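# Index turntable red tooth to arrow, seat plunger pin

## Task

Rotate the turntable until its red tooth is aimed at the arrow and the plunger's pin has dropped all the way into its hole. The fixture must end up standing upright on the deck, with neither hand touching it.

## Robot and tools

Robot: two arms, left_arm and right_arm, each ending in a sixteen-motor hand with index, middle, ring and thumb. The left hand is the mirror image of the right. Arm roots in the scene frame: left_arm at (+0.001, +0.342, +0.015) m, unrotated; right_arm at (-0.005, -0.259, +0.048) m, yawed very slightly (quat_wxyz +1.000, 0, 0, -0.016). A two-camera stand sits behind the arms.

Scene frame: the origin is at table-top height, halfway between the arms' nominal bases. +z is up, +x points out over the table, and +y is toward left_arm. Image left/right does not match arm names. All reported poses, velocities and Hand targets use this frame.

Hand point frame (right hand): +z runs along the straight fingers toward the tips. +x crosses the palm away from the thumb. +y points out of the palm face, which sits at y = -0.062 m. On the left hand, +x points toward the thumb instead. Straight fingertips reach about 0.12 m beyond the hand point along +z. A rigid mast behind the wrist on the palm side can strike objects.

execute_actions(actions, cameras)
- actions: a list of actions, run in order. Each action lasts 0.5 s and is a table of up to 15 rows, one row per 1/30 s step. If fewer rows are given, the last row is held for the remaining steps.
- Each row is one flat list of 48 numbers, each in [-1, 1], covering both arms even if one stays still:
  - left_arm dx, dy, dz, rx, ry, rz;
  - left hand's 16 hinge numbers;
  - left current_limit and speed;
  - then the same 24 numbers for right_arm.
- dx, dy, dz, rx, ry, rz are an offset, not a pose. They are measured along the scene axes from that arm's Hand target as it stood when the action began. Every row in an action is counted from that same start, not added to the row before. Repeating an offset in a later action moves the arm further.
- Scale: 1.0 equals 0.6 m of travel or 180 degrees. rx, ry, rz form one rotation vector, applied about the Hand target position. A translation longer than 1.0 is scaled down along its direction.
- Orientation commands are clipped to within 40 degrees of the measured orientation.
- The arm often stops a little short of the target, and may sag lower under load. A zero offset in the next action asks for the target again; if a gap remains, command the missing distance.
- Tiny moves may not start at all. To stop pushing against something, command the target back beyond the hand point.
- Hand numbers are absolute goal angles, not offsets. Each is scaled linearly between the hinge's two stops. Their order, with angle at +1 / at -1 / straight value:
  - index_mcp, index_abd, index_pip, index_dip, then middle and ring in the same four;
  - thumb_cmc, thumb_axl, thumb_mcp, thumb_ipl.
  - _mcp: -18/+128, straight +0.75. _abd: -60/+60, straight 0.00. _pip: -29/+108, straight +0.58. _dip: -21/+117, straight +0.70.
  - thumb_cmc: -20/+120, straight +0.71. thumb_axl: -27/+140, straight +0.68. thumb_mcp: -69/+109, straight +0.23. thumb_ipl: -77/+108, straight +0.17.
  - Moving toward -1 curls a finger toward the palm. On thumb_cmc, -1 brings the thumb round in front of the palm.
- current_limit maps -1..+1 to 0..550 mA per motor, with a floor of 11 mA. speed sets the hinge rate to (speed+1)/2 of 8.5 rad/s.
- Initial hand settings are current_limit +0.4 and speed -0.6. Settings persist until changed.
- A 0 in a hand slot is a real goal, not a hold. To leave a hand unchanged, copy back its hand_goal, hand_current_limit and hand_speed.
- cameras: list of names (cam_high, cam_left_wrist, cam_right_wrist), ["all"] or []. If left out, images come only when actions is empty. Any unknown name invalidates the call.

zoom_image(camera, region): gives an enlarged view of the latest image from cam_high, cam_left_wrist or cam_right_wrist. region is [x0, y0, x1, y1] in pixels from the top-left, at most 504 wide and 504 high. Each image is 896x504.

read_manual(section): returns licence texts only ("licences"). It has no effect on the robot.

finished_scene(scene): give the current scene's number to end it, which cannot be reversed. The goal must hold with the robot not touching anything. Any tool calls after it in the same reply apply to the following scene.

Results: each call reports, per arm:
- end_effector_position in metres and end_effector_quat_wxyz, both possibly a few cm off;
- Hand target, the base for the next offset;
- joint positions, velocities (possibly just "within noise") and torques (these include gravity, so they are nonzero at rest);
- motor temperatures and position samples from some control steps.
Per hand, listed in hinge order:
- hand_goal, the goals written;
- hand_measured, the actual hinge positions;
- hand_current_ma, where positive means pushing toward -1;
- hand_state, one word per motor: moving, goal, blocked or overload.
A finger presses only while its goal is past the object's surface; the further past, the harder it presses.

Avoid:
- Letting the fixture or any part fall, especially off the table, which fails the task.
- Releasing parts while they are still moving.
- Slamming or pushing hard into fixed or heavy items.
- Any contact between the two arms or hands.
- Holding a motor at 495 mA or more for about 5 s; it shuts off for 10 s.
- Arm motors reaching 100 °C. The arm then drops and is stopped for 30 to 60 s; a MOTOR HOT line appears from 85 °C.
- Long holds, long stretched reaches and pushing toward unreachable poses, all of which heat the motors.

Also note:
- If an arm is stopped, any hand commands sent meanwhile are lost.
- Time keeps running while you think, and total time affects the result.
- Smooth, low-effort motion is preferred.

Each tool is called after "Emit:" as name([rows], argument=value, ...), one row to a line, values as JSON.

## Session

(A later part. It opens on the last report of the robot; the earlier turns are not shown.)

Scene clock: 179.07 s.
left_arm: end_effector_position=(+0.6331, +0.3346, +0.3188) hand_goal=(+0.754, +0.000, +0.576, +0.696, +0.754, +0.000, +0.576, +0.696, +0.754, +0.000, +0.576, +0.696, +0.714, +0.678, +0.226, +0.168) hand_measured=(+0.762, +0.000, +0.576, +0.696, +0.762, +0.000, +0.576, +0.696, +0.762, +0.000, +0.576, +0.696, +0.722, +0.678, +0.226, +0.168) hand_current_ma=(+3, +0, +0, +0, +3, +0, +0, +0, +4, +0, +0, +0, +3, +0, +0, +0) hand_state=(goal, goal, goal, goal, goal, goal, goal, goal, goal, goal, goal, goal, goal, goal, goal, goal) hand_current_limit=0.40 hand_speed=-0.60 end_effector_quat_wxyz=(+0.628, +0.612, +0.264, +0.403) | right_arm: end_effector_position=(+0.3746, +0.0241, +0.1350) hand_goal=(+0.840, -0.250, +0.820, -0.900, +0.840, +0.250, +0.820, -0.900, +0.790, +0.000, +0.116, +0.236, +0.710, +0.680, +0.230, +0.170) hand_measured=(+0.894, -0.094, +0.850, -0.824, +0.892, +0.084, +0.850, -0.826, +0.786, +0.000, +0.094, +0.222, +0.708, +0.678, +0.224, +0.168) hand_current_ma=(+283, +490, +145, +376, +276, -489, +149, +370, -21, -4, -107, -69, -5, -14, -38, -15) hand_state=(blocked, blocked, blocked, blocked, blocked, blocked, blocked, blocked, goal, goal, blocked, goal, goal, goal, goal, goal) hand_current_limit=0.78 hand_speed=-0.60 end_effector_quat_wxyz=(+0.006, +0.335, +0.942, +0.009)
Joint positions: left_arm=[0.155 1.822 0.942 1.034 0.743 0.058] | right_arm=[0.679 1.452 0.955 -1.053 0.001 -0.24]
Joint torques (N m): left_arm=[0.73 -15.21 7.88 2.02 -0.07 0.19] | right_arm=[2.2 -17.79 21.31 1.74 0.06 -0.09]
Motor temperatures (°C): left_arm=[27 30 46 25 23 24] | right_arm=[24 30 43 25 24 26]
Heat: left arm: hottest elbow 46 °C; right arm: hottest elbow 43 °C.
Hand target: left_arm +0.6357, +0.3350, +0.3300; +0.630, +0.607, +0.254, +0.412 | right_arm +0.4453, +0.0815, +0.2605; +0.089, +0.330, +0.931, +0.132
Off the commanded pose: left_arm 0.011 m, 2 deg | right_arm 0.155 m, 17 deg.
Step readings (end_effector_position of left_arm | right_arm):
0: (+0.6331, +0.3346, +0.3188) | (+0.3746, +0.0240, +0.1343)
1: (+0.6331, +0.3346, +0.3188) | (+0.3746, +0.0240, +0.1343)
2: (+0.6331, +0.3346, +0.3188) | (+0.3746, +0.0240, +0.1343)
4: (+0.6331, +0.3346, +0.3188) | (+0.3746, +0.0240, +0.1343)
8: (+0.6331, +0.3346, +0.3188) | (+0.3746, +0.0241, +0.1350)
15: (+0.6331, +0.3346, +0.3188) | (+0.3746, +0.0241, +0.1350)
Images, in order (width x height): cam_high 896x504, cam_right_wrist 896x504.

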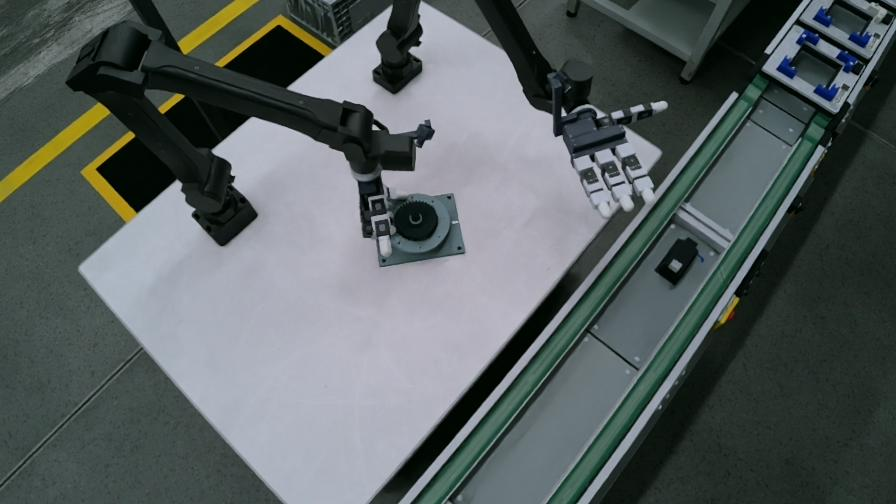

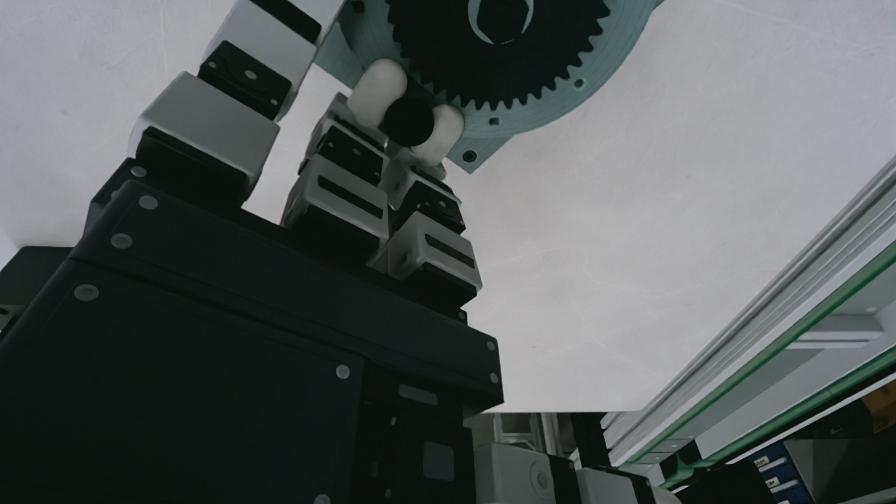

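Emit:
execute_actions([
  [[0,0,0,0,0,0,0.754,0,0.576,0.696,0.754,0,0.576,0.696,0.754,0,0.576,0.696,0.714,0.678,0.226,0.168,0.4,-0.6,-0.0264,-0.0198,-0.05,-0.0131,0.0176,0,0.84,-0.3,0.82,-0.91,0.84,0.3,0.82,-0.91,0.46,0,0.34,0.46,0.71,0.68,0.23,0.17,0.98,-0.4]],
  [[0,0,0,0,0,0,0.754,0,0.576,0.696,0.754,0,0.576,0.696,0.754,0,0.576,0.696,0.714,0.678,0.226,0.168,0.4,-0.6,0,0,0,0,0,0,0.84,-0.25,0.82,-0.87,0.84,0.25,0.82,-0.87,0.44,0,0.36,0.48,0.71,0.68,0.23,0.17,0.78,-0.4]],
], cameras=["cam_right_wrist","cam_high"])

Emit:
zoom_image(camera="cam_high", region=[360, 180, 480, 280])

Scene clock: 199.27 s.
left_arm: end_effector_position=(+0.6331, +0.3346, +0.3188) hand_goal=(+0.754, +0.000, +0.576, +0.696, +0.754, +0.000, +0.576, +0.696, +0.754, +0.000, +0.576, +0.696, +0.714, +0.678, +0.226, +0.168) hand_measured=(+0.762, +0.000, +0.576, +0.696, +0.762, +0.000, +0.576, +0.696, +0.762, +0.000, +0.576, +0.696, +0.722, +0.678, +0.226, +0.168) hand_current_ma=(+3, +0, +0, +0, +3, +0, +0, +0, +4, +0, +0, +0, +3, +0, +0, +0) hand_state=(goal, goal, goal, goal, goal, goal, goal, goal, goal, goal, goal, goal, goal, goal, goal, goal) hand_current_limit=0.40 hand_speed=-0.60 end_effector_quat_wxyz=(+0.628, +0.612, +0.264, +0.403) | right_arm: end_effector_position=(+0.3740, +0.0239, +0.1358) hand_goal=(+0.840, -0.250, +0.820, -0.870, +0.840, +0.250, +0.820, -0.870, +0.440, +0.000, +0.360, +0.480, +0.710, +0.680, +0.230, +0.170) hand_measured=(+0.894, -0.080, +0.850, -0.828, +0.892, +0.084, +0.850, -0.822, +0.450, -0.004, +0.358, +0.478, +0.710, +0.678, +0.224, +0.168) hand_current_ma=(+283, +490, +148, +214, +276, -489, +150, +235, +50, -13, -8, -11, -4, -14, -38, -15) hand_state=(blocked, blocked, blocked, blocked, blocked, blocked, blocked, blocked, goal, goal, goal, goal, goal, goal, goal, goal) hand_current_limit=0.78 hand_speed=-0.40 end_effector_quat_wxyz=(+0.006, +0.336, +0.942, +0.009)
Joint positions: left_arm=[0.155 1.822 0.942 1.034 0.743 0.058] | right_arm=[0.679 1.45 0.955 -1.056 0 -0.24]
Joint torques (N m): left_arm=[0.62 -15.5 7.91 2.07 -0.08 0.2] | right_arm=[1.85 -15.68 18.74 1.42 0.05 -0.05]
Motor temperatures (°C): left_arm=[27 30 46 25 23 24] | right_arm=[24 30 49 25 24 26]
Heat: left arm: hottest elbow 46 °C; right arm: hottest elbow 49 °C.
Hand target: left_arm +0.6357, +0.3350, +0.3300; +0.630, +0.607, +0.254, +0.412 | right_arm +0.4294, +0.0696, +0.2305; +0.069, +0.331, +0.935, +0.104
Off the commanded pose: left_arm 0.011 m, 2 deg | right_arm 0.119 m, 13 deg.
Step readings (end_effector_position of left_arm | right_arm):
0: (+0.6331, +0.3346, +0.3188) | (+0.3746, +0.0241, +0.1350)
1: (+0.6331, +0.3346, +0.3188) | (+0.3746, +0.0241, +0.1350)
2: (+0.6331, +0.3346, +0.3188) | (+0.3742, +0.0239, +0.1352)
4: (+0.6331, +0.3346, +0.3188) | (+0.3740, +0.0240, +0.1358)
8: (+0.6331, +0.3346, +0.3188) | (+0.3740, +0.0239, +0.1358)
15: (+0.6331, +0.3346, +0.3188) | (+0.3740, +0.0239, +0.1358)
16: (+0.6331, +0.3346, +0.3188) | (+0.3740, +0.0239, +0.1358)
17: (+0.6331, +0.3346, +0.3188) | (+0.3740, +0.0239, +0.1358)
19: (+0.6331, +0.3346, +0.3188) | (+0.3740, +0.0239, +0.1358)
23: (+0.6331, +0.3346, +0.3188) | (+0.3740, +0.0239, +0.1358)
30: (+0.6331, +0.3346, +0.3188) | (+0.3740, +0.0239, +0.1358)
Images, in order (width x height): cam_high 896x504, cam_right_wrist 896x504.

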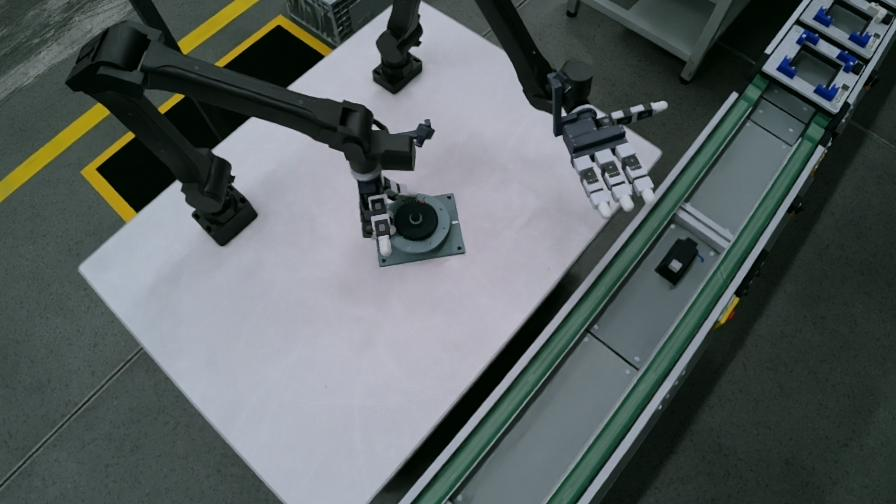

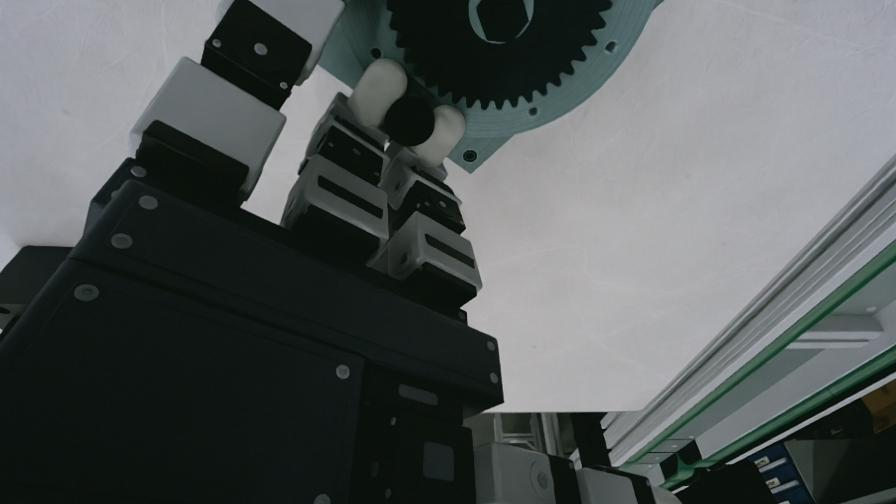

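Scaled by 4.200.

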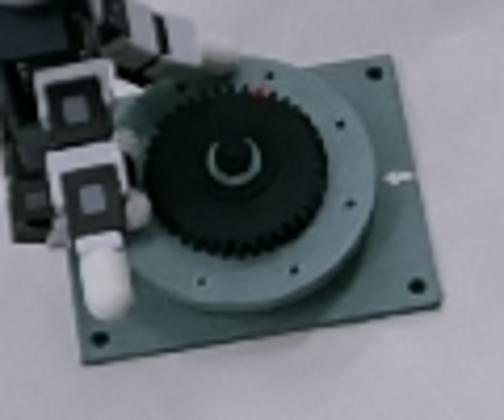

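Emit:
execute_actions([
  [[0,0,0,0,0,0,0.754,0,0.576,0.696,0.754,0,0.576,0.696,0.754,0,0.576,0.696,0.714,0.678,0.226,0.168,0.4,-0.6,0,0,0,0,0,0,0.84,-0.25,0.82,-0.87,0.84,0.25,0.82,-0.87,0.6,0,0.05,0.15,0.71,0.68,0.23,0.17,0.78,-0.4]],
  [[0,0,0,0,0,0,0.754,0,0.576,0.696,0.754,0,0.576,0.696,0.754,0,0.576,0.696,0.714,0.678,0.226,0.168,0.4,-0.6,0,0,0,0,0,0,0.84,-0.25,0.82,-0.87,0.84,0.25,0.82,-0.87,0.911,0,-0.12,0.004,0.71,0.68,0.23,0.17,0.78,-0.4]],
  [[0,0,0,0,0,0,0.754,0,0.576,0.696,0.754,0,0.576,0.696,0.754,0,0.576,0.696,0.714,0.678,0.226,0.168,0.4,-0.6,0,0,0,0,0,0,0.84,-0.25,0.82,-0.87,0.84,0.25,0.82,-0.87,0.79,0,0.12,0.24,0.71,0.68,0.23,0.17,0.78,-0.5]],
  [[0,0,0,0,0,0,0.754,0,0.576,0.696,0.754,0,0.576,0.696,0.754,0,0.576,0.696,0.714,0.678,0.226,0.168,0.4,-0.6,0,0,0,0,0,0,0.84,-0.25,0.82,-0.87,0.84,0.25,0.82,-0.87,0.52,0,0.3,0.42,0.71,0.68,0.23,0.17,0.78,-0.5]],
], cameras=["cam_right_wrist","cam_high"])

Emit:
zoom_image(camera="cam_high", region=[360, 180, 480, 280])

Scene clock: 212.57 s.
left_arm: end_effector_position=(+0.6331, +0.3346, +0.3188) hand_goal=(+0.754, +0.000, +0.576, +0.696, +0.754, +0.000, +0.576, +0.696, +0.754, +0.000, +0.576, +0.696, +0.714, +0.678, +0.226, +0.168) hand_measured=(+0.762, +0.000, +0.576, +0.696, +0.762, +0.000, +0.576, +0.696, +0.762, +0.000, +0.576, +0.696, +0.722, +0.678, +0.226, +0.168) hand_current_ma=(+3, +0, +0, +0, +3, +0, +0, +0, +4, +0, +0, +0, +3, +0, +0, +0) hand_state=(goal, goal, goal, goal, goal, goal, goal, goal, goal, goal, goal, goal, goal, goal, goal, goal) hand_current_limit=0.40 hand_speed=-0.60 end_effector_quat_wxyz=(+0.628, +0.612, +0.264, +0.403) | right_arm: end_effector_position=(+0.3738, +0.0239, +0.1357) hand_goal=(+0.840, -0.250, +0.820, -0.870, +0.840, +0.250, +0.820, -0.870, +0.520, +0.000, +0.300, +0.420, +0.710, +0.680, +0.230, +0.170) hand_measured=(+0.894, -0.072, +0.850, -0.826, +0.892, +0.084, +0.850, -0.820, +0.526, -0.004, +0.298, +0.418, +0.710, +0.678, +0.224, +0.168) hand_current_ma=(+283, +490, +148, +221, +276, -489, +150, +248, +35, -13, -8, -11, -3, -14, -38, -15) hand_state=(blocked, blocked, blocked, blocked, blocked, blocked, blocked, blocked, goal, goal, goal, goal, goal, goal, goal, goal) hand_current_limit=0.78 hand_speed=-0.50 end_effector_quat_wxyz=(+0.005, +0.336, +0.942, +0.009)
Joint positions: left_arm=[0.155 1.822 0.942 1.034 0.743 0.058] | right_arm=[0.679 1.45 0.955 -1.056 -0.001 -0.239]
Joint torques (N m): left_arm=[0.73 -15.5 7.86 2.06 -0.08 0.2] | right_arm=[2.73 -15.56 18.66 1.35 0.13 -0.09]
Heat: left arm: hottest elbow 46 °C; right arm: hottest elbow 50 °C.
Hand target: left_arm +0.6357, +0.3350, +0.3300; +0.630, +0.607, +0.254, +0.412 | right_arm +0.4295, +0.0696, +0.2305; +0.070, +0.331, +0.935, +0.104
Off the commanded pose: left_arm 0.011 m, 2 deg | right_arm 0.119 m, 13 deg.
Step readings (end_effector_position of left_arm | right_arm):
0: (+0.6331, +0.3346, +0.3188) | (+0.3740, +0.0239, +0.1358)
1: (+0.6331, +0.3346, +0.3188) | (+0.3740, +0.0239, +0.1358)
2: (+0.6331, +0.3346, +0.3188) | (+0.3740, +0.0239, +0.1358)
4: (+0.6331, +0.3346, +0.3188) | (+0.3740, +0.0239, +0.1358)
8: (+0.6331, +0.3346, +0.3188) | (+0.3740, +0.0239, +0.1358)
15: (+0.6331, +0.3346, +0.3188) | (+0.3740, +0.0239, +0.1358)
16: (+0.6331, +0.3346, +0.3188) | (+0.3740, +0.0239, +0.1358)
17: (+0.6331, +0.3346, +0.3188) | (+0.3740, +0.0239, +0.1358)
19: (+0.6331, +0.3346, +0.3188) | (+0.3740, +0.0239, +0.1358)
23: (+0.6331, +0.3346, +0.3188) | (+0.3740, +0.0239, +0.1358)
30: (+0.6331, +0.3346, +0.3188) | (+0.3740, +0.0239, +0.1358)
31: (+0.6331, +0.3346, +0.3188) | (+0.3740, +0.0239, +0.1358)
32: (+0.6331, +0.3346, +0.3188) | (+0.3740, +0.0239, +0.1358)
34: (+0.6331, +0.3346, +0.3188) | (+0.3740, +0.0239, +0.1358)
38: (+0.6331, +0.3346, +0.3188) | (+0.3740, +0.0239, +0.1358)
45: (+0.6331, +0.3346, +0.3188) | (+0.3740, +0.0239, +0.1358)
46: (+0.6331, +0.3346, +0.3188) | (+0.3740, +0.0239, +0.1358)
47: (+0.6331, +0.3346, +0.3188) | (+0.3739, +0.0239, +0.1358)
49: (+0.6331, +0.3346, +0.3188) | (+0.3737, +0.0240, +0.1357)
53: (+0.6331, +0.3346, +0.3188) | (+0.3738, +0.0239, +0.1357)
60: (+0.6331, +0.3346, +0.3188) | (+0.3738, +0.0239, +0.1357)
Images, in order (width x height): cam_high 896x504, cam_right_wrist 896x504.

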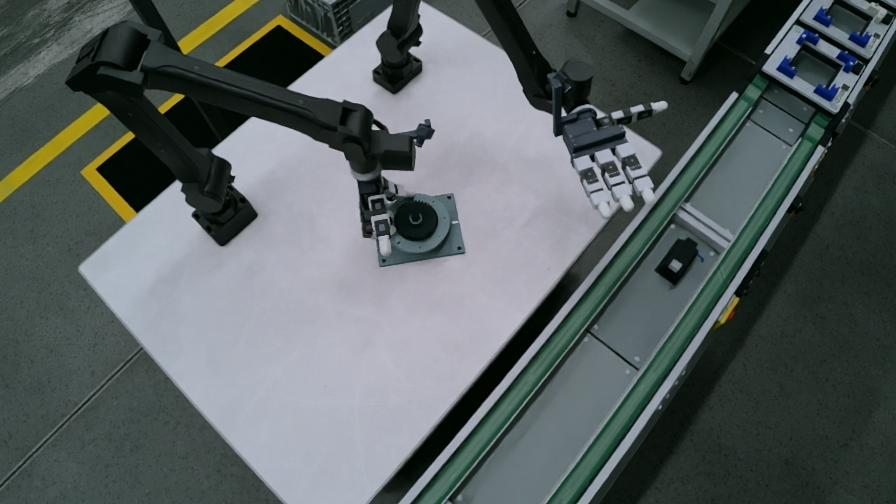

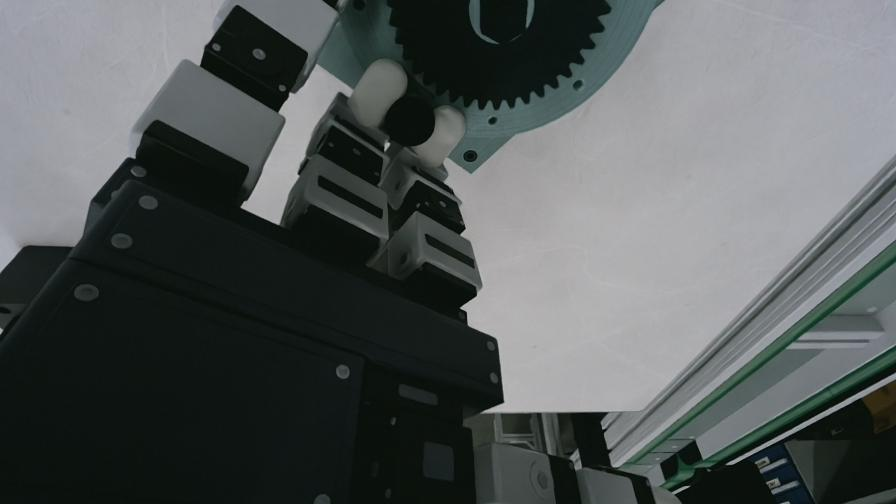

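Scaled by 4.200.

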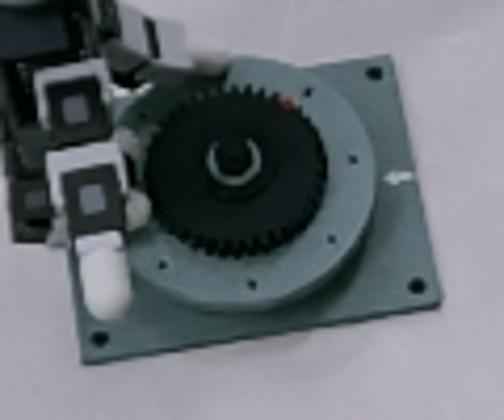

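Emit:
execute_actions([
  [[0,0,0,0,0,0,0.754,0,0.576,0.696,0.754,0,0.576,0.696,0.754,0,0.576,0.696,0.714,0.678,0.226,0.168,0.4,-0.6,0,0,0,0,0,0,0.84,-0.25,0.82,-0.87,0.84,0.25,0.82,-0.87,0.6,0,0.05,0.15,0.71,0.68,0.23,0.17,0.78,-0.4]],
  [[0,0,0,0,0,0,0.754,0,0.576,0.696,0.754,0,0.576,0.696,0.754,0,0.576,0.696,0.714,0.678,0.226,0.168,0.4,-0.6,0,0,0,0,0,0,0.84,-0.25,0.82,-0.87,0.84,0.25,0.82,-0.87,0.911,0,-0.12,0.004,0.71,0.68,0.23,0.17,0.78,-0.4]],
  [[0,0,0,0,0,0,0.754,0,0.576,0.696,0.754,0,0.576,0.696,0.754,0,0.576,0.696,0.714,0.678,0.226,0.168,0.4,-0.6,0,0,0,0,0,0,0.84,-0.25,0.82,-0.87,0.84,0.25,0.82,-0.87,0.79,0,0.12,0.24,0.71,0.68,0.23,0.17,0.78,-0.5]],
  [[0,0,0,0,0,0,0.754,0,0.576,0.696,0.754,0,0.576,0.696,0.754,0,0.576,0.696,0.714,0.678,0.226,0.168,0.4,-0.6,0,0,0,0,0,0,0.84,-0.25,0.82,-0.87,0.84,0.25,0.82,-0.87,0.5,0,0.31,0.43,0.71,0.68,0.23,0.17,0.78,-0.5]],
], cameras=["cam_high"])

Emit:
zoom_image(camera="cam_high", region=[360, 180, 480, 280])

Scene clock: 228.83 s.
left_arm: end_effector_position=(+0.6331, +0.3346, +0.3188) hand_goal=(+0.754, +0.000, +0.576, +0.696, +0.754, +0.000, +0.576, +0.696, +0.754, +0.000, +0.576, +0.696, +0.714, +0.678, +0.226, +0.168) hand_measured=(+0.762, +0.000, +0.576, +0.696, +0.762, +0.000, +0.576, +0.696, +0.762, +0.000, +0.576, +0.696, +0.722, +0.678, +0.226, +0.168) hand_current_ma=(+3, +0, +0, +0, +3, +0, +0, +0, +4, +0, +0, +0, +3, +0, +0, +0) hand_state=(goal, goal, goal, goal, goal, goal, goal, goal, goal, goal, goal, goal, goal, goal, goal, goal) hand_current_limit=0.40 hand_speed=-0.60 end_effector_quat_wxyz=(+0.628, +0.612, +0.264, +0.403) | right_arm: end_effector_position=(+0.3736, +0.0239, +0.1356) hand_goal=(+0.840, -0.250, +0.820, -0.870, +0.840, +0.250, +0.820, -0.870, +0.500, +0.000, +0.310, +0.430, +0.710, +0.680, +0.230, +0.170) hand_measured=(+0.894, -0.070, +0.850, -0.826, +0.892, +0.084, +0.850, -0.820, +0.508, -0.004, +0.308, +0.428, +0.710, +0.678, +0.224, +0.168) hand_current_ma=(+283, +490, +148, +223, +276, -489, +150, +248, +38, -13, -8, -11, -2, -14, -38, -15) hand_state=(blocked, blocked, blocked, blocked, blocked, blocked, blocked, blocked, goal, goal, goal, goal, goal, goal, goal, goal) hand_current_limit=0.78 hand_speed=-0.50 end_effector_quat_wxyz=(+0.005, +0.336, +0.942, +0.009)
Joint positions: left_arm=[0.155 1.822 0.942 1.034 0.743 0.058] | right_arm=[0.679 1.45 0.955 -1.057 -0.002 -0.239]
Joint torques (N m): left_arm=[0.85 -15.38 7.84 2.1 -0.08 0.2] | right_arm=[1.96 -16.15 18.59 1.18 0.12 -0.07]
Heat: left arm: hottest elbow 46 °C; right arm: hottest elbow 51 °C.
Hand target: left_arm +0.6357, +0.3350, +0.3300; +0.630, +0.607, +0.254, +0.412 | right_arm +0.4294, +0.0696, +0.2305; +0.069, +0.331, +0.935, +0.104
Off the commanded pose: left_arm 0.011 m, 2 deg | right_arm 0.119 m, 13 deg.
Step readings (end_effector_position of left_arm | right_arm):
0: (+0.6331, +0.3346, +0.3188) | (+0.3738, +0.0239, +0.1357)
1: (+0.6331, +0.3346, +0.3188) | (+0.3738, +0.0239, +0.1357)
2: (+0.6331, +0.3346, +0.3188) | (+0.3738, +0.0239, +0.1357)
4: (+0.6331, +0.3346, +0.3188) | (+0.3738, +0.0239, +0.1357)
8: (+0.6331, +0.3346, +0.3188) | (+0.3738, +0.0239, +0.1357)
15: (+0.6331, +0.3346, +0.3188) | (+0.3738, +0.0239, +0.1357)
16: (+0.6331, +0.3346, +0.3188) | (+0.3738, +0.0239, +0.1357)
17: (+0.6331, +0.3346, +0.3188) | (+0.3738, +0.0239, +0.1357)
19: (+0.6331, +0.3346, +0.3188) | (+0.3738, +0.0239, +0.1357)
23: (+0.6331, +0.3346, +0.3188) | (+0.3738, +0.0239, +0.1357)
30: (+0.6331, +0.3346, +0.3188) | (+0.3738, +0.0239, +0.1357)
31: (+0.6331, +0.3346, +0.3188) | (+0.3738, +0.0239, +0.1357)
32: (+0.6331, +0.3346, +0.3188) | (+0.3738, +0.0239, +0.1357)
34: (+0.6331, +0.3346, +0.3188) | (+0.3738, +0.0239, +0.1357)
38: (+0.6331, +0.3346, +0.3188) | (+0.3738, +0.0239, +0.1357)
45: (+0.6331, +0.3346, +0.3188) | (+0.3738, +0.0239, +0.1357)
46: (+0.6331, +0.3346, +0.3188) | (+0.3738, +0.0239, +0.1357)
47: (+0.6331, +0.3346, +0.3188) | (+0.3737, +0.0239, +0.1357)
49: (+0.6331, +0.3346, +0.3188) | (+0.3735, +0.0239, +0.1356)
53: (+0.6331, +0.3346, +0.3188) | (+0.3736, +0.0239, +0.1356)
60: (+0.6331, +0.3346, +0.3188) | (+0.3736, +0.0239, +0.1356)
Images, in order (width x height): cam_high 896x504.

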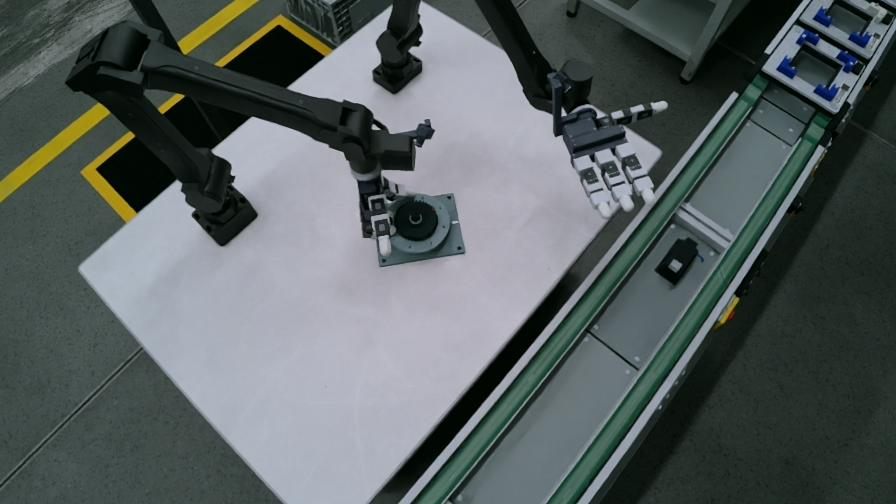

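Scaled by 4.200.

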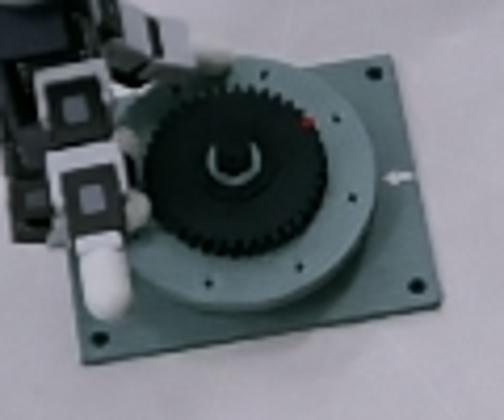

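Emit:
execute_actions([
  [[0,0,0,0,0,0,0.754,0,0.576,0.696,0.754,0,0.576,0.696,0.754,0,0.576,0.696,0.714,0.678,0.226,0.168,0.4,-0.6,0,0,0,0,0,0,0.84,-0.25,0.82,-0.87,0.84,0.25,0.82,-0.87,0.6,0,0.05,0.15,0.71,0.68,0.23,0.17,0.78,-0.4]],
  [[0,0,0,0,0,0,0.754,0,0.576,0.696,0.754,0,0.576,0.696,0.754,0,0.576,0.696,0.714,0.678,0.226,0.168,0.4,-0.6,0,0,0,0,0,0,0.84,-0.25,0.82,-0.87,0.84,0.25,0.82,-0.87,0.911,0,-0.12,0.004,0.71,0.68,0.23,0.17,0.78,-0.4]],
  [[0,0,0,0,0,0,0.754,0,0.576,0.696,0.754,0,0.576,0.696,0.754,0,0.576,0.696,0.714,0.678,0.226,0.168,0.4,-0.6,0,0,0,0,0,0,0.84,-0.25,0.82,-0.87,0.84,0.25,0.82,-0.87,0.79,0,0.12,0.24,0.71,0.68,0.23,0.17,0.78,-0.5]],
  [[0,0,0,0,0,0,0.754,0,0.576,0.696,0.754,0,0.576,0.696,0.754,0,0.576,0.696,0.714,0.678,0.226,0.168,0.4,-0.6,0,0,0,0,0,0,0.84,-0.25,0.82,-0.87,0.84,0.25,0.82,-0.87,0.535,0,0.29,0.41,0.71,0.68,0.23,0.17,0.78,-0.5]],
], cameras=["cam_high"])

Emit:
zoom_image(camera="cam_high", region=[360, 180, 480, 280])

Scene clock: 248.53 s.
left_arm: end_effector_position=(+0.6331, +0.3346, +0.3188) hand_goal=(+0.754, +0.000, +0.576, +0.696, +0.754, +0.000, +0.576, +0.696, +0.754, +0.000, +0.576, +0.696, +0.714, +0.678, +0.226, +0.168) hand_measured=(+0.762, +0.000, +0.576, +0.696, +0.762, +0.000, +0.576, +0.696, +0.762, +0.000, +0.576, +0.696, +0.722, +0.678, +0.226, +0.168) hand_current_ma=(+3, +0, +0, +0, +3, +0, +0, +0, +4, +0, +0, +0, +3, +0, +0, +0) hand_state=(goal, goal, goal, goal, goal, goal, goal, goal, goal, goal, goal, goal, goal, goal, goal, goal) hand_current_limit=0.40 hand_speed=-0.60 end_effector_quat_wxyz=(+0.628, +0.612, +0.264, +0.403) | right_arm: end_effector_position=(+0.3736, +0.0239, +0.1358) hand_goal=(+0.840, -0.250, +0.820, -0.870, +0.840, +0.250, +0.820, -0.870, +0.536, +0.000, +0.290, +0.410, +0.710, +0.680, +0.230, +0.170) hand_measured=(+0.894, -0.068, +0.850, -0.824, +0.892, +0.084, +0.850, -0.820, +0.542, -0.004, +0.288, +0.408, +0.710, +0.678, +0.224, +0.168) hand_current_ma=(+282, +490, +148, +225, +274, -489, +150, +248, +34, -14, -11, -13, -1, -14, -38, -15) hand_state=(blocked, blocked, blocked, blocked, blocked, blocked, blocked, blocked, goal, goal, goal, goal, goal, goal, goal, goal) hand_current_limit=0.78 hand_speed=-0.50 end_effector_quat_wxyz=(+0.005, +0.336, +0.942, +0.009)
Joint positions: left_arm=[0.155 1.822 0.942 1.034 0.743 0.058] | right_arm=[0.679 1.449 0.955 -1.057 -0.002 -0.239]
Joint torques (N m): left_arm=[0.67 -15.21 7.9 2.03 -0.08 0.2] | right_arm=[2.43 -15.38 18.63 1.25 0.12 -0.11]
Heat: left arm: hottest elbow 46 °C; right arm: hottest elbow 52 °C.
Hand target: left_arm +0.6357, +0.3350, +0.3300; +0.630, +0.607, +0.254, +0.412 | right_arm +0.4295, +0.0696, +0.2306; +0.070, +0.331, +0.935, +0.104
Off the commanded pose: left_arm 0.011 m, 2 deg | right_arm 0.119 m, 13 deg.
Step readings (end_effector_position of left_arm | right_arm):
0: (+0.6331, +0.3346, +0.3188) | (+0.3736, +0.0239, +0.1356)
1: (+0.6331, +0.3346, +0.3188) | (+0.3736, +0.0239, +0.1356)
2: (+0.6331, +0.3346, +0.3188) | (+0.3736, +0.0239, +0.1356)
4: (+0.6331, +0.3346, +0.3188) | (+0.3736, +0.0238, +0.1356)
8: (+0.6331, +0.3346, +0.3188) | (+0.3736, +0.0238, +0.1356)
15: (+0.6331, +0.3346, +0.3188) | (+0.3736, +0.0238, +0.1356)
16: (+0.6331, +0.3346, +0.3188) | (+0.3736, +0.0238, +0.1356)
17: (+0.6331, +0.3346, +0.3188) | (+0.3736, +0.0238, +0.1356)
19: (+0.6331, +0.3346, +0.3188) | (+0.3736, +0.0238, +0.1356)
23: (+0.6331, +0.3346, +0.3188) | (+0.3736, +0.0238, +0.1356)
30: (+0.6331, +0.3346, +0.3188) | (+0.3736, +0.0238, +0.1356)
31: (+0.6331, +0.3346, +0.3188) | (+0.3736, +0.0238, +0.1356)
32: (+0.6331, +0.3346, +0.3188) | (+0.3736, +0.0238, +0.1356)
34: (+0.6331, +0.3346, +0.3188) | (+0.3736, +0.0238, +0.1356)
38: (+0.6331, +0.3346, +0.3188) | (+0.3736, +0.0238, +0.1356)
45: (+0.6331, +0.3346, +0.3188) | (+0.3736, +0.0238, +0.1356)
46: (+0.6331, +0.3346, +0.3188) | (+0.3736, +0.0238, +0.1356)
47: (+0.6331, +0.3346, +0.3188) | (+0.3736, +0.0239, +0.1358)
49: (+0.6331, +0.3346, +0.3188) | (+0.3735, +0.0240, +0.1358)
53: (+0.6331, +0.3346, +0.3188) | (+0.3736, +0.0239, +0.1358)
60: (+0.6331, +0.3346, +0.3188) | (+0.3736, +0.0239, +0.1358)
Images, in order (width x height): cam_high 896x504.

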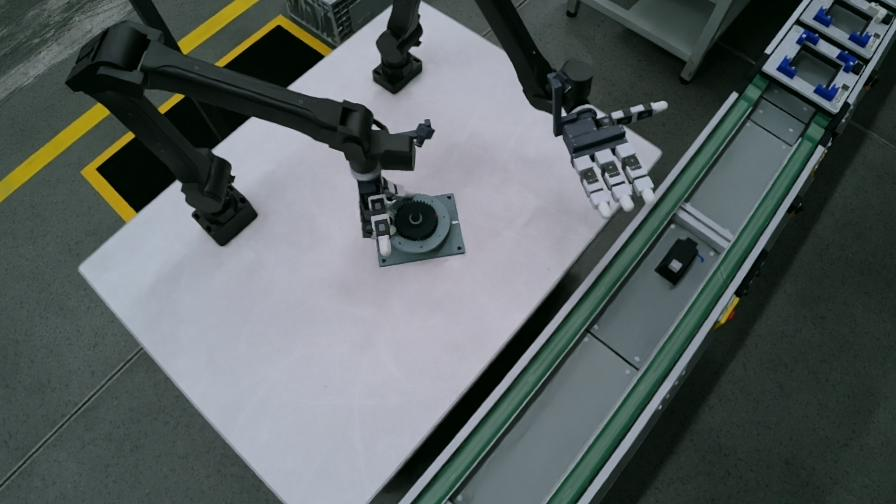

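Scaled by 4.200.

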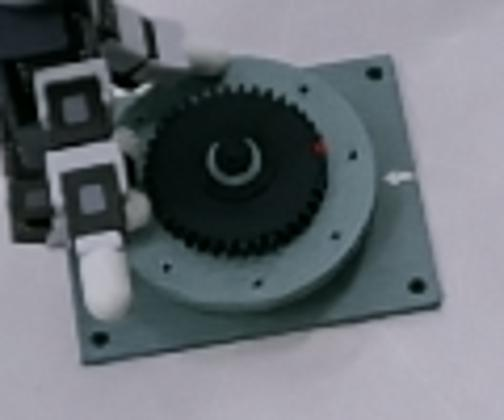

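Emit:
execute_actions([
  [[0,0,0,0,0,0,0.754,0,0.576,0.696,0.754,0,0.576,0.696,0.754,0,0.576,0.696,0.714,0.678,0.226,0.168,0.4,-0.6,0,0,0,0,0,0,0.84,-0.25,0.82,-0.87,0.84,0.25,0.82,-0.87,0.6,0,0.05,0.15,0.71,0.68,0.23,0.17,0.78,-0.4]],
  [[0,0,0,0,0,0,0.754,0,0.576,0.696,0.754,0,0.576,0.696,0.754,0,0.576,0.696,0.714,0.678,0.226,0.168,0.4,-0.6,-0.0528,-0.0395,-0.1,-0.0262,0.0351,0,0.85,-0.25,0.82,-0.85,0.85,0.25,0.82,-0.85,0.911,0,-0.12,0.004,0.71,0.68,0.23,0.17,0.78,-0.4]],
  [[0,0,0,0,0,0,0.754,0,0.576,0.696,0.754,0,0.576,0.696,0.754,0,0.576,0.696,0.714,0.678,0.226,0.168,0.4,-0.6,-0.0352,-0.0263,-0.0667,-0.0175,0.0234,0,0.87,-0.25,0.84,-0.78,0.87,0.25,0.84,-0.78,0.911,0,-0.12,0.004,0.71,0.68,0.23,0.17,0.78,-0.5]],
  [[0,0,0,0,0,0,0.754,0,0.576,0.696,0.754,0,0.576,0.696,0.754,0,0.576,0.696,0.714,0.678,0.226,0.168,0.4,-0.6,0,0,0,0,0,0,0.88,-0.2,0.86,-0.71,0.88,0.2,0.86,-0.71,0.911,0,-0.12,0.004,0.71,0.68,0.23,0.17,0.7,-0.5]],
], cameras=["cam_high","cam_right_wrist"])

Emit:
zoom_image(camera="cam_high", region=[360, 180, 480, 280])

Scene clock: 276.33 s.
left_arm: end_effector_position=(+0.6331, +0.3346, +0.3188) hand_goal=(+0.754, +0.000, +0.576, +0.696, +0.754, +0.000, +0.576, +0.696, +0.754, +0.000, +0.576, +0.696, +0.714, +0.678, +0.226, +0.168) hand_measured=(+0.762, +0.000, +0.576, +0.696, +0.762, +0.000, +0.576, +0.696, +0.762, +0.000, +0.576, +0.696, +0.722, +0.678, +0.226, +0.168) hand_current_ma=(+3, +0, +0, +0, +3, +0, +0, +0, +4, +0, +0, +0, +3, +0, +0, +0) hand_state=(goal, goal, goal, goal, goal, goal, goal, goal, goal, goal, goal, goal, goal, goal, goal, goal) hand_current_limit=0.40 hand_speed=-0.60 end_effector_quat_wxyz=(+0.628, +0.612, +0.264, +0.403) | right_arm: end_effector_position=(+0.3729, +0.0226, +0.1290) hand_goal=(+0.880, -0.200, +0.860, -0.710, +0.880, +0.200, +0.860, -0.710, +0.912, +0.000, -0.120, +0.004, +0.710, +0.680, +0.230, +0.170) hand_measured=(+0.898, -0.114, +0.860, -0.742, +0.900, +0.104, +0.862, -0.740, +0.908, -0.002, -0.114, +0.008, +0.710, +0.678, +0.224, +0.168) hand_current_ma=(+97, +371, +3, -157, +101, -421, +7, -151, -21, -12, +32, +16, -1, -14, -38, -15) hand_state=(goal, blocked, goal, blocked, goal, blocked, goal, blocked, goal, goal, goal, goal, goal, goal, goal, goal) hand_current_limit=0.70 hand_speed=-0.50 end_effector_quat_wxyz=(+0.002, +0.336, +0.942, +0.001)
Joint positions: left_arm=[0.155 1.822 0.942 1.034 0.743 0.058] | right_arm=[0.679 1.463 0.954 -1.057 0.001 -0.239]
Joint torques (N m): left_arm=[0.79 -15.56 7.83 2.07 -0.1 0.2] | right_arm=[2.49 -9.35 8.32 0.79 -0.11 -0.1]
Heat: left arm: hottest elbow 45 °C; right arm: hottest elbow 53 °C.
Hand target: left_arm +0.6357, +0.3350, +0.3300; +0.630, +0.607, +0.254, +0.412 | right_arm +0.3768, +0.0302, +0.1307; +0.006, +0.334, +0.943, +0.009
Off the commanded pose: left_arm 0.011 m, 2 deg | right_arm 0.009 m, 1 deg.
Step readings (end_effector_position of left_arm | right_arm):
0: (+0.6331, +0.3346, +0.3188) | (+0.3736, +0.0239, +0.1358)
1: (+0.6331, +0.3346, +0.3188) | (+0.3736, +0.0239, +0.1358)
2: (+0.6331, +0.3346, +0.3188) | (+0.3736, +0.0239, +0.1358)
4: (+0.6331, +0.3346, +0.3188) | (+0.3736, +0.0239, +0.1358)
8: (+0.6331, +0.3346, +0.3188) | (+0.3736, +0.0239, +0.1358)
15: (+0.6331, +0.3346, +0.3188) | (+0.3736, +0.0239, +0.1358)
16: (+0.6331, +0.3346, +0.3188) | (+0.3736, +0.0239, +0.1358)
17: (+0.6331, +0.3346, +0.3188) | (+0.3736, +0.0239, +0.1358)
19: (+0.6331, +0.3346, +0.3188) | (+0.3735, +0.0238, +0.1351)
23: (+0.6331, +0.3346, +0.3188) | (+0.3734, +0.0236, +0.1327)
30: (+0.6331, +0.3346, +0.3188) | (+0.3734, +0.0236, +0.1327)
31: (+0.6331, +0.3346, +0.3188) | (+0.3734, +0.0236, +0.1327)
32: (+0.6331, +0.3346, +0.3188) | (+0.3734, +0.0236, +0.1324)
34: (+0.6331, +0.3346, +0.3188) | (+0.3734, +0.0236, +0.1322)
38: (+0.6331, +0.3346, +0.3188) | (+0.3729, +0.0227, +0.1293)
45: (+0.6331, +0.3346, +0.3188) | (+0.3729, +0.0226, +0.1290)
46: (+0.6331, +0.3346, +0.3188) | (+0.3729, +0.0226, +0.1290)
47: (+0.6331, +0.3346, +0.3188) | (+0.3729, +0.0226, +0.1290)
49: (+0.6331, +0.3346, +0.3188) | (+0.3729, +0.0226, +0.1290)
53: (+0.6331, +0.3346, +0.3188) | (+0.3729, +0.0226, +0.1290)
60: (+0.6331, +0.3346, +0.3188) | (+0.3729, +0.0226, +0.1290)
Images, in order (width x height): cam_high 896x504, cam_right_wrist 896x504.

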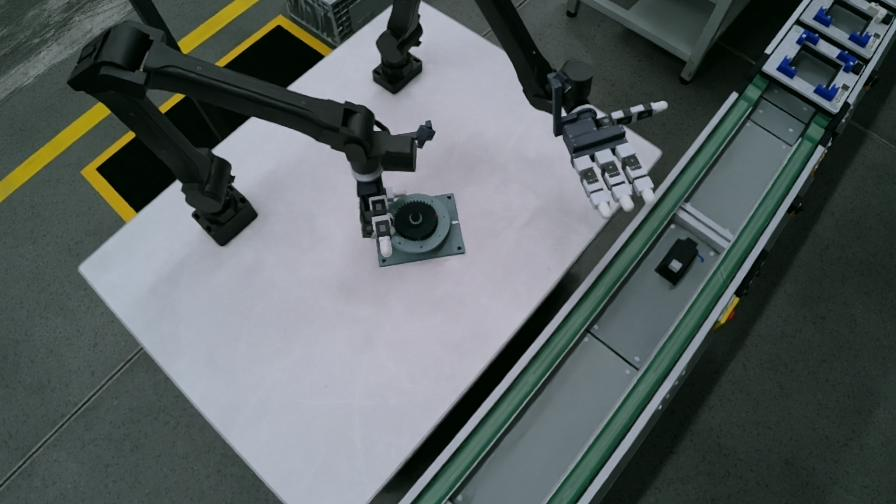

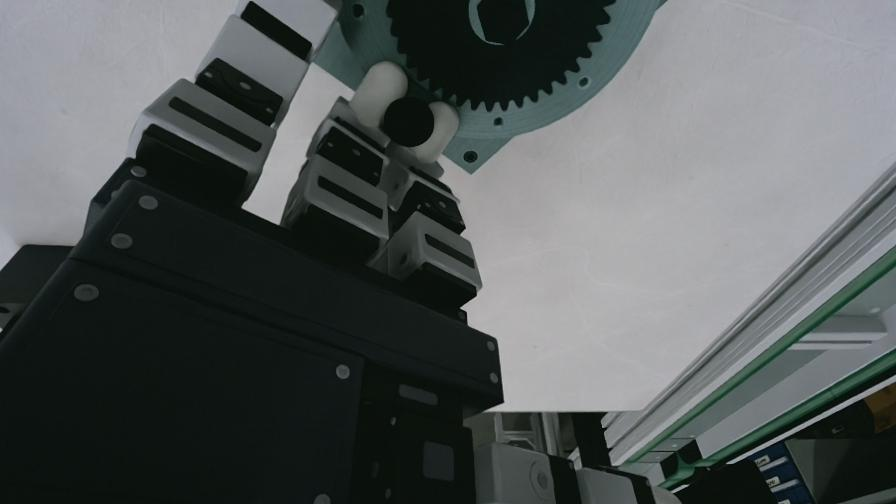

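Scaled by 4.200.

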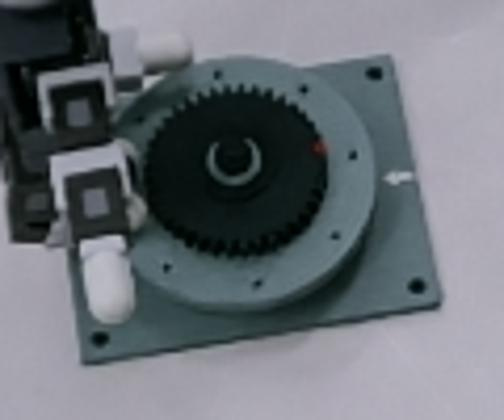

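Emit:
execute_actions([
  [[0,0,0,0,0,0,0.754,0,0.576,0.696,0.754,0,0.576,0.696,0.754,0,0.576,0.696,0.714,0.678,0.226,0.168,0.4,-0.6,-0.003,-0.004,-0.0075,-0.003,0.004,0,0.89,0.1,0.869,-0.69,0.89,-0.1,0.869,-0.69,0.911,0,-0.12,0.004,0.71,0.68,0.23,0.17,0.5,-0.6]],
  [[0,0,0,0,0,0,0.754,0,0.576,0.696,0.754,0,0.576,0.696,0.754,0,0.576,0.696,0.714,0.678,0.226,0.168,0.4,-0.6,0,0,0.008,0,0,0,0.89,0.1,0.869,-0.69,0.89,-0.1,0.869,-0.69,0.911,0,-0.12,0.004,0.71,0.68,0.23,0.17,0.5,-0.6]],
], cameras=["cam_high","cam_right_wrist"])

Emit:
zoom_image(camera="cam_right_wrist", region=[300, 30, 540, 190])

Scene clock: 288.50 s.
left_arm: end_effector_position=(+0.6331, +0.3346, +0.3188) hand_goal=(+0.754, +0.000, +0.576, +0.696, +0.754, +0.000, +0.576, +0.696, +0.754, +0.000, +0.576, +0.696, +0.714, +0.678, +0.226, +0.168) hand_measured=(+0.762, +0.000, +0.576, +0.696, +0.762, +0.000, +0.576, +0.696, +0.762, +0.000, +0.576, +0.696, +0.722, +0.678, +0.226, +0.168) hand_current_ma=(+3, +0, +0, +0, +3, +0, +0, +0, +4, +0, +0, +0, +3, +0, +0, +0) hand_state=(goal, goal, goal, goal, goal, goal, goal, goal, goal, goal, goal, goal, goal, goal, goal, goal) hand_current_limit=0.40 hand_speed=-0.60 end_effector_quat_wxyz=(+0.628, +0.612, +0.264, +0.403) | right_arm: end_effector_position=(+0.3721, +0.0237, +0.1290) hand_goal=(+0.890, +0.100, +0.870, -0.690, +0.890, -0.100, +0.870, -0.690, +0.912, +0.000, -0.120, +0.004, +0.710, +0.680, +0.230, +0.170) hand_measured=(+0.900, +0.064, +0.868, -0.712, +0.890, -0.090, +0.868, -0.698, +0.908, -0.002, -0.114, +0.008, +0.710, +0.678, +0.224, +0.168) hand_current_ma=(+47, -156, -11, -113, -3, +47, -6, -42, -20, -12, +31, +16, -1, -14, -38, -15) hand_state=(goal, blocked, goal, blocked, goal, goal, goal, goal, goal, goal, goal, goal, goal, goal, goal, goal) hand_current_limit=0.50 hand_speed=-0.60 end_effector_quat_wxyz=(+0.001, +0.335, +0.942, +0.002)
Joint positions: left_arm=[0.155 1.822 0.942 1.034 0.743 0.058] | right_arm=[0.681 1.463 0.954 -1.057 0 -0.239]
Joint torques (N m): left_arm=[0.62 -15.56 7.84 2.02 -0.08 0.19] | right_arm=[1.61 -9.76 8.73 0.08 -0.05 -0.11]
Heat: left arm: hottest elbow 45 °C; right arm: hottest elbow 49 °C.
Hand target: left_arm +0.6357, +0.3350, +0.3300; +0.630, +0.607, +0.254, +0.412 | right_arm +0.3750, +0.0278, +0.1310; +0.002, +0.334, +0.943, +0.003
Off the commanded pose: left_arm 0.011 m, 2 deg | right_arm 0.005 m, 0 deg.
Step readings (end_effector_position of left_arm | right_arm):
0: (+0.6331, +0.3346, +0.3188) | (+0.3729, +0.0226, +0.1290)
1: (+0.6331, +0.3346, +0.3188) | (+0.3729, +0.0226, +0.1290)
2: (+0.6331, +0.3346, +0.3188) | (+0.3729, +0.0226, +0.1290)
4: (+0.6331, +0.3346, +0.3188) | (+0.3729, +0.0227, +0.1290)
8: (+0.6331, +0.3346, +0.3188) | (+0.3725, +0.0232, +0.1290)
15: (+0.6331, +0.3346, +0.3188) | (+0.3721, +0.0237, +0.1290)
16: (+0.6331, +0.3346, +0.3188) | (+0.3721, +0.0237, +0.1290)
17: (+0.6331, +0.3346, +0.3188) | (+0.3721, +0.0237, +0.1290)
19: (+0.6331, +0.3346, +0.3188) | (+0.3721, +0.0237, +0.1290)
23: (+0.6331, +0.3346, +0.3188) | (+0.3721, +0.0237, +0.1290)
30: (+0.6331, +0.3346, +0.3188) | (+0.3721, +0.0237, +0.1290)
Images, in order (width x height): cam_high 896x504, cam_right_wrist 896x504.

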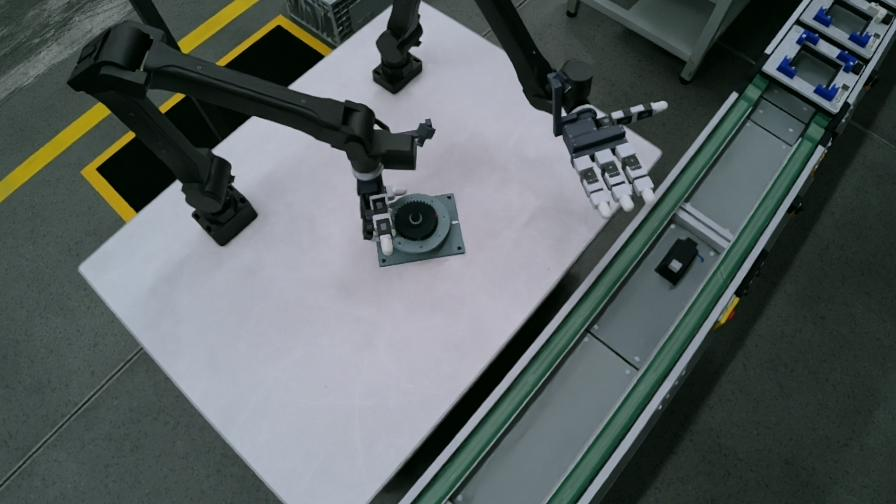

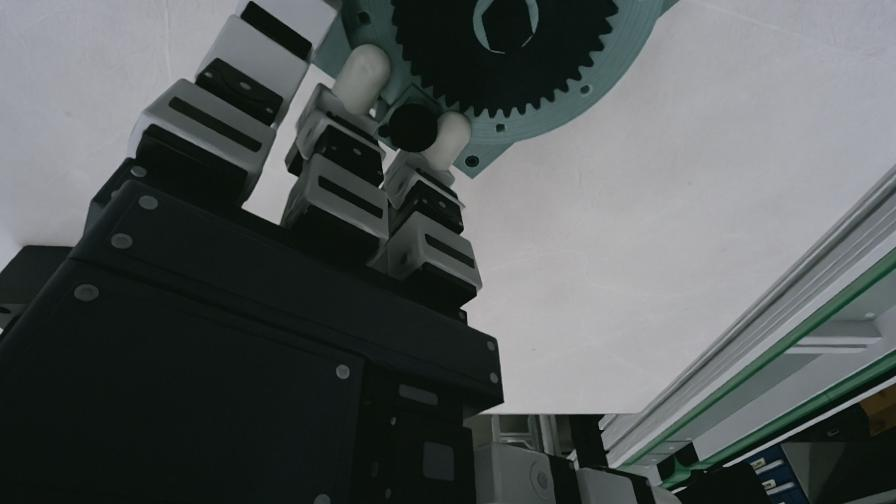

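Scaled by 2.100.

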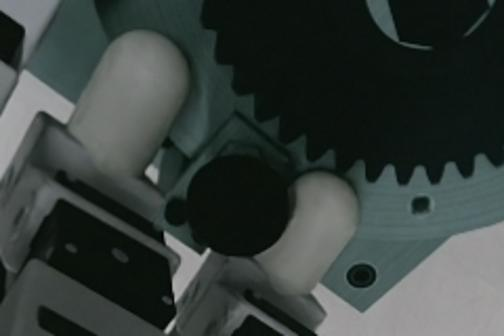

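Emit:
execute_actions([
  [[0,0,0,0,0,0,0.754,0,0.576,0.696,0.754,0,0.576,0.696,0.754,0,0.576,0.696,0.714,0.678,0.226,0.168,0.4,-0.6,0.003,-0.002,0.015,0,0,0,0.89,0.12,0.869,-0.69,0.89,-0.12,0.869,-0.69,0.911,0,-0.12,0.004,0.71,0.68,0.23,0.17,0.5,-0.4]],
], cameras=["cam_high","cam_right_wrist"])

Emit:
zoom_image(camera="cam_right_wrist", region=[300, 30, 540, 190])

Scene clock: 300.03 s.
left_arm: end_effector_position=(+0.6331, +0.3346, +0.3188) hand_goal=(+0.754, +0.000, +0.576, +0.696, +0.754, +0.000, +0.576, +0.696, +0.754, +0.000, +0.576, +0.696, +0.714, +0.678, +0.226, +0.168) hand_measured=(+0.762, +0.000, +0.576, +0.696, +0.762, +0.000, +0.576, +0.696, +0.762, +0.000, +0.576, +0.696, +0.722, +0.678, +0.226, +0.168) hand_current_ma=(+3, +0, +0, +0, +3, +0, +0, +0, +4, +0, +0, +0, +3, +0, +0, +0) hand_state=(goal, goal, goal, goal, goal, goal, goal, goal, goal, goal, goal, goal, goal, goal, goal, goal) hand_current_limit=0.40 hand_speed=-0.60 end_effector_quat_wxyz=(+0.628, +0.612, +0.264, +0.403) | right_arm: end_effector_position=(+0.3688, +0.0218, +0.1277) hand_goal=(+0.890, +0.120, +0.870, -0.690, +0.890, -0.120, +0.870, -0.690, +0.912, +0.000, -0.120, +0.004, +0.710, +0.680, +0.230, +0.170) hand_measured=(+0.878, +0.104, +0.862, -0.712, +0.884, -0.114, +0.868, -0.696, +0.908, -0.002, -0.114, +0.008, +0.710, +0.678, +0.224, +0.168) hand_current_ma=(-62, -72, -38, -113, -27, +23, -7, -25, -20, -12, +31, +16, -2, -14, -38, -15) hand_state=(goal, goal, goal, blocked, goal, goal, goal, goal, goal, goal, goal, goal, goal, goal, goal, goal) hand_current_limit=0.50 hand_speed=-0.40 end_effector_quat_wxyz=(-0.004, +0.335, +0.942, -0.004)
Joint positions: left_arm=[0.155 1.822 0.942 1.034 0.743 0.058] | right_arm=[0.681 1.463 0.954 -1.073 -0.003 -0.239]
Joint torques (N m): left_arm=[0.79 -15.27 7.86 2.03 -0.09 0.19] | right_arm=[1.2 -11.16 9.91 -0.29 0.12 -0.14]
Heat: left arm: hottest elbow 45 °C; right arm: hottest elbow 46 °C.
Hand target: left_arm +0.6357, +0.3350, +0.3300; +0.630, +0.607, +0.254, +0.412 | right_arm +0.3767, +0.0266, +0.1400; +0.002, +0.334, +0.943, +0.003
Off the commanded pose: left_arm 0.011 m, 2 deg | right_arm 0.015 m, 1 deg.
Step readings (end_effector_position of left_arm | right_arm):
0: (+0.6331, +0.3346, +0.3188) | (+0.3721, +0.0237, +0.1290)
1: (+0.6331, +0.3346, +0.3188) | (+0.3720, +0.0237, +0.1290)
2: (+0.6331, +0.3346, +0.3188) | (+0.3715, +0.0236, +0.1288)
4: (+0.6331, +0.3346, +0.3188) | (+0.3704, +0.0230, +0.1283)
8: (+0.6331, +0.3346, +0.3188) | (+0.3692, +0.0221, +0.1278)
15: (+0.6331, +0.3346, +0.3188) | (+0.3689, +0.0218, +0.1277)
Images, in order (width x height): cam_high 896x504, cam_right_wrist 896x504.

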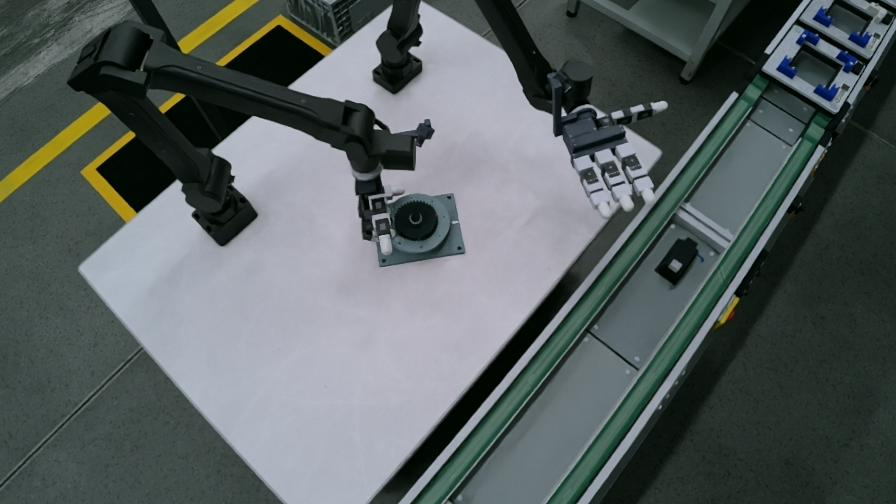

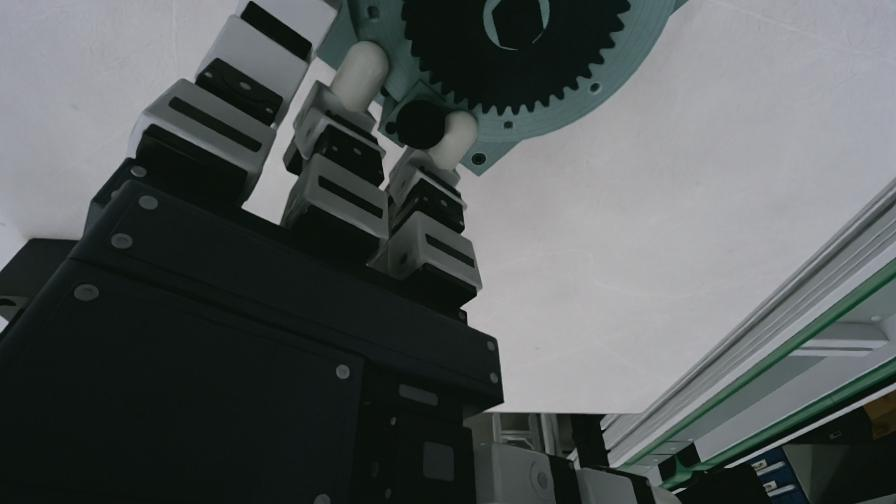

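Scaled by 2.100.

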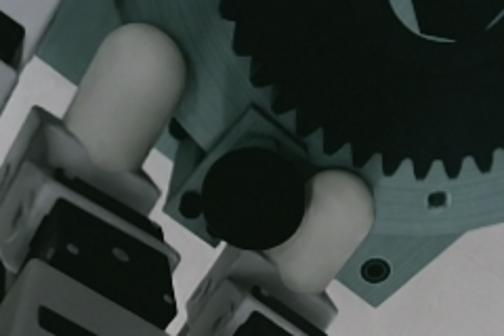

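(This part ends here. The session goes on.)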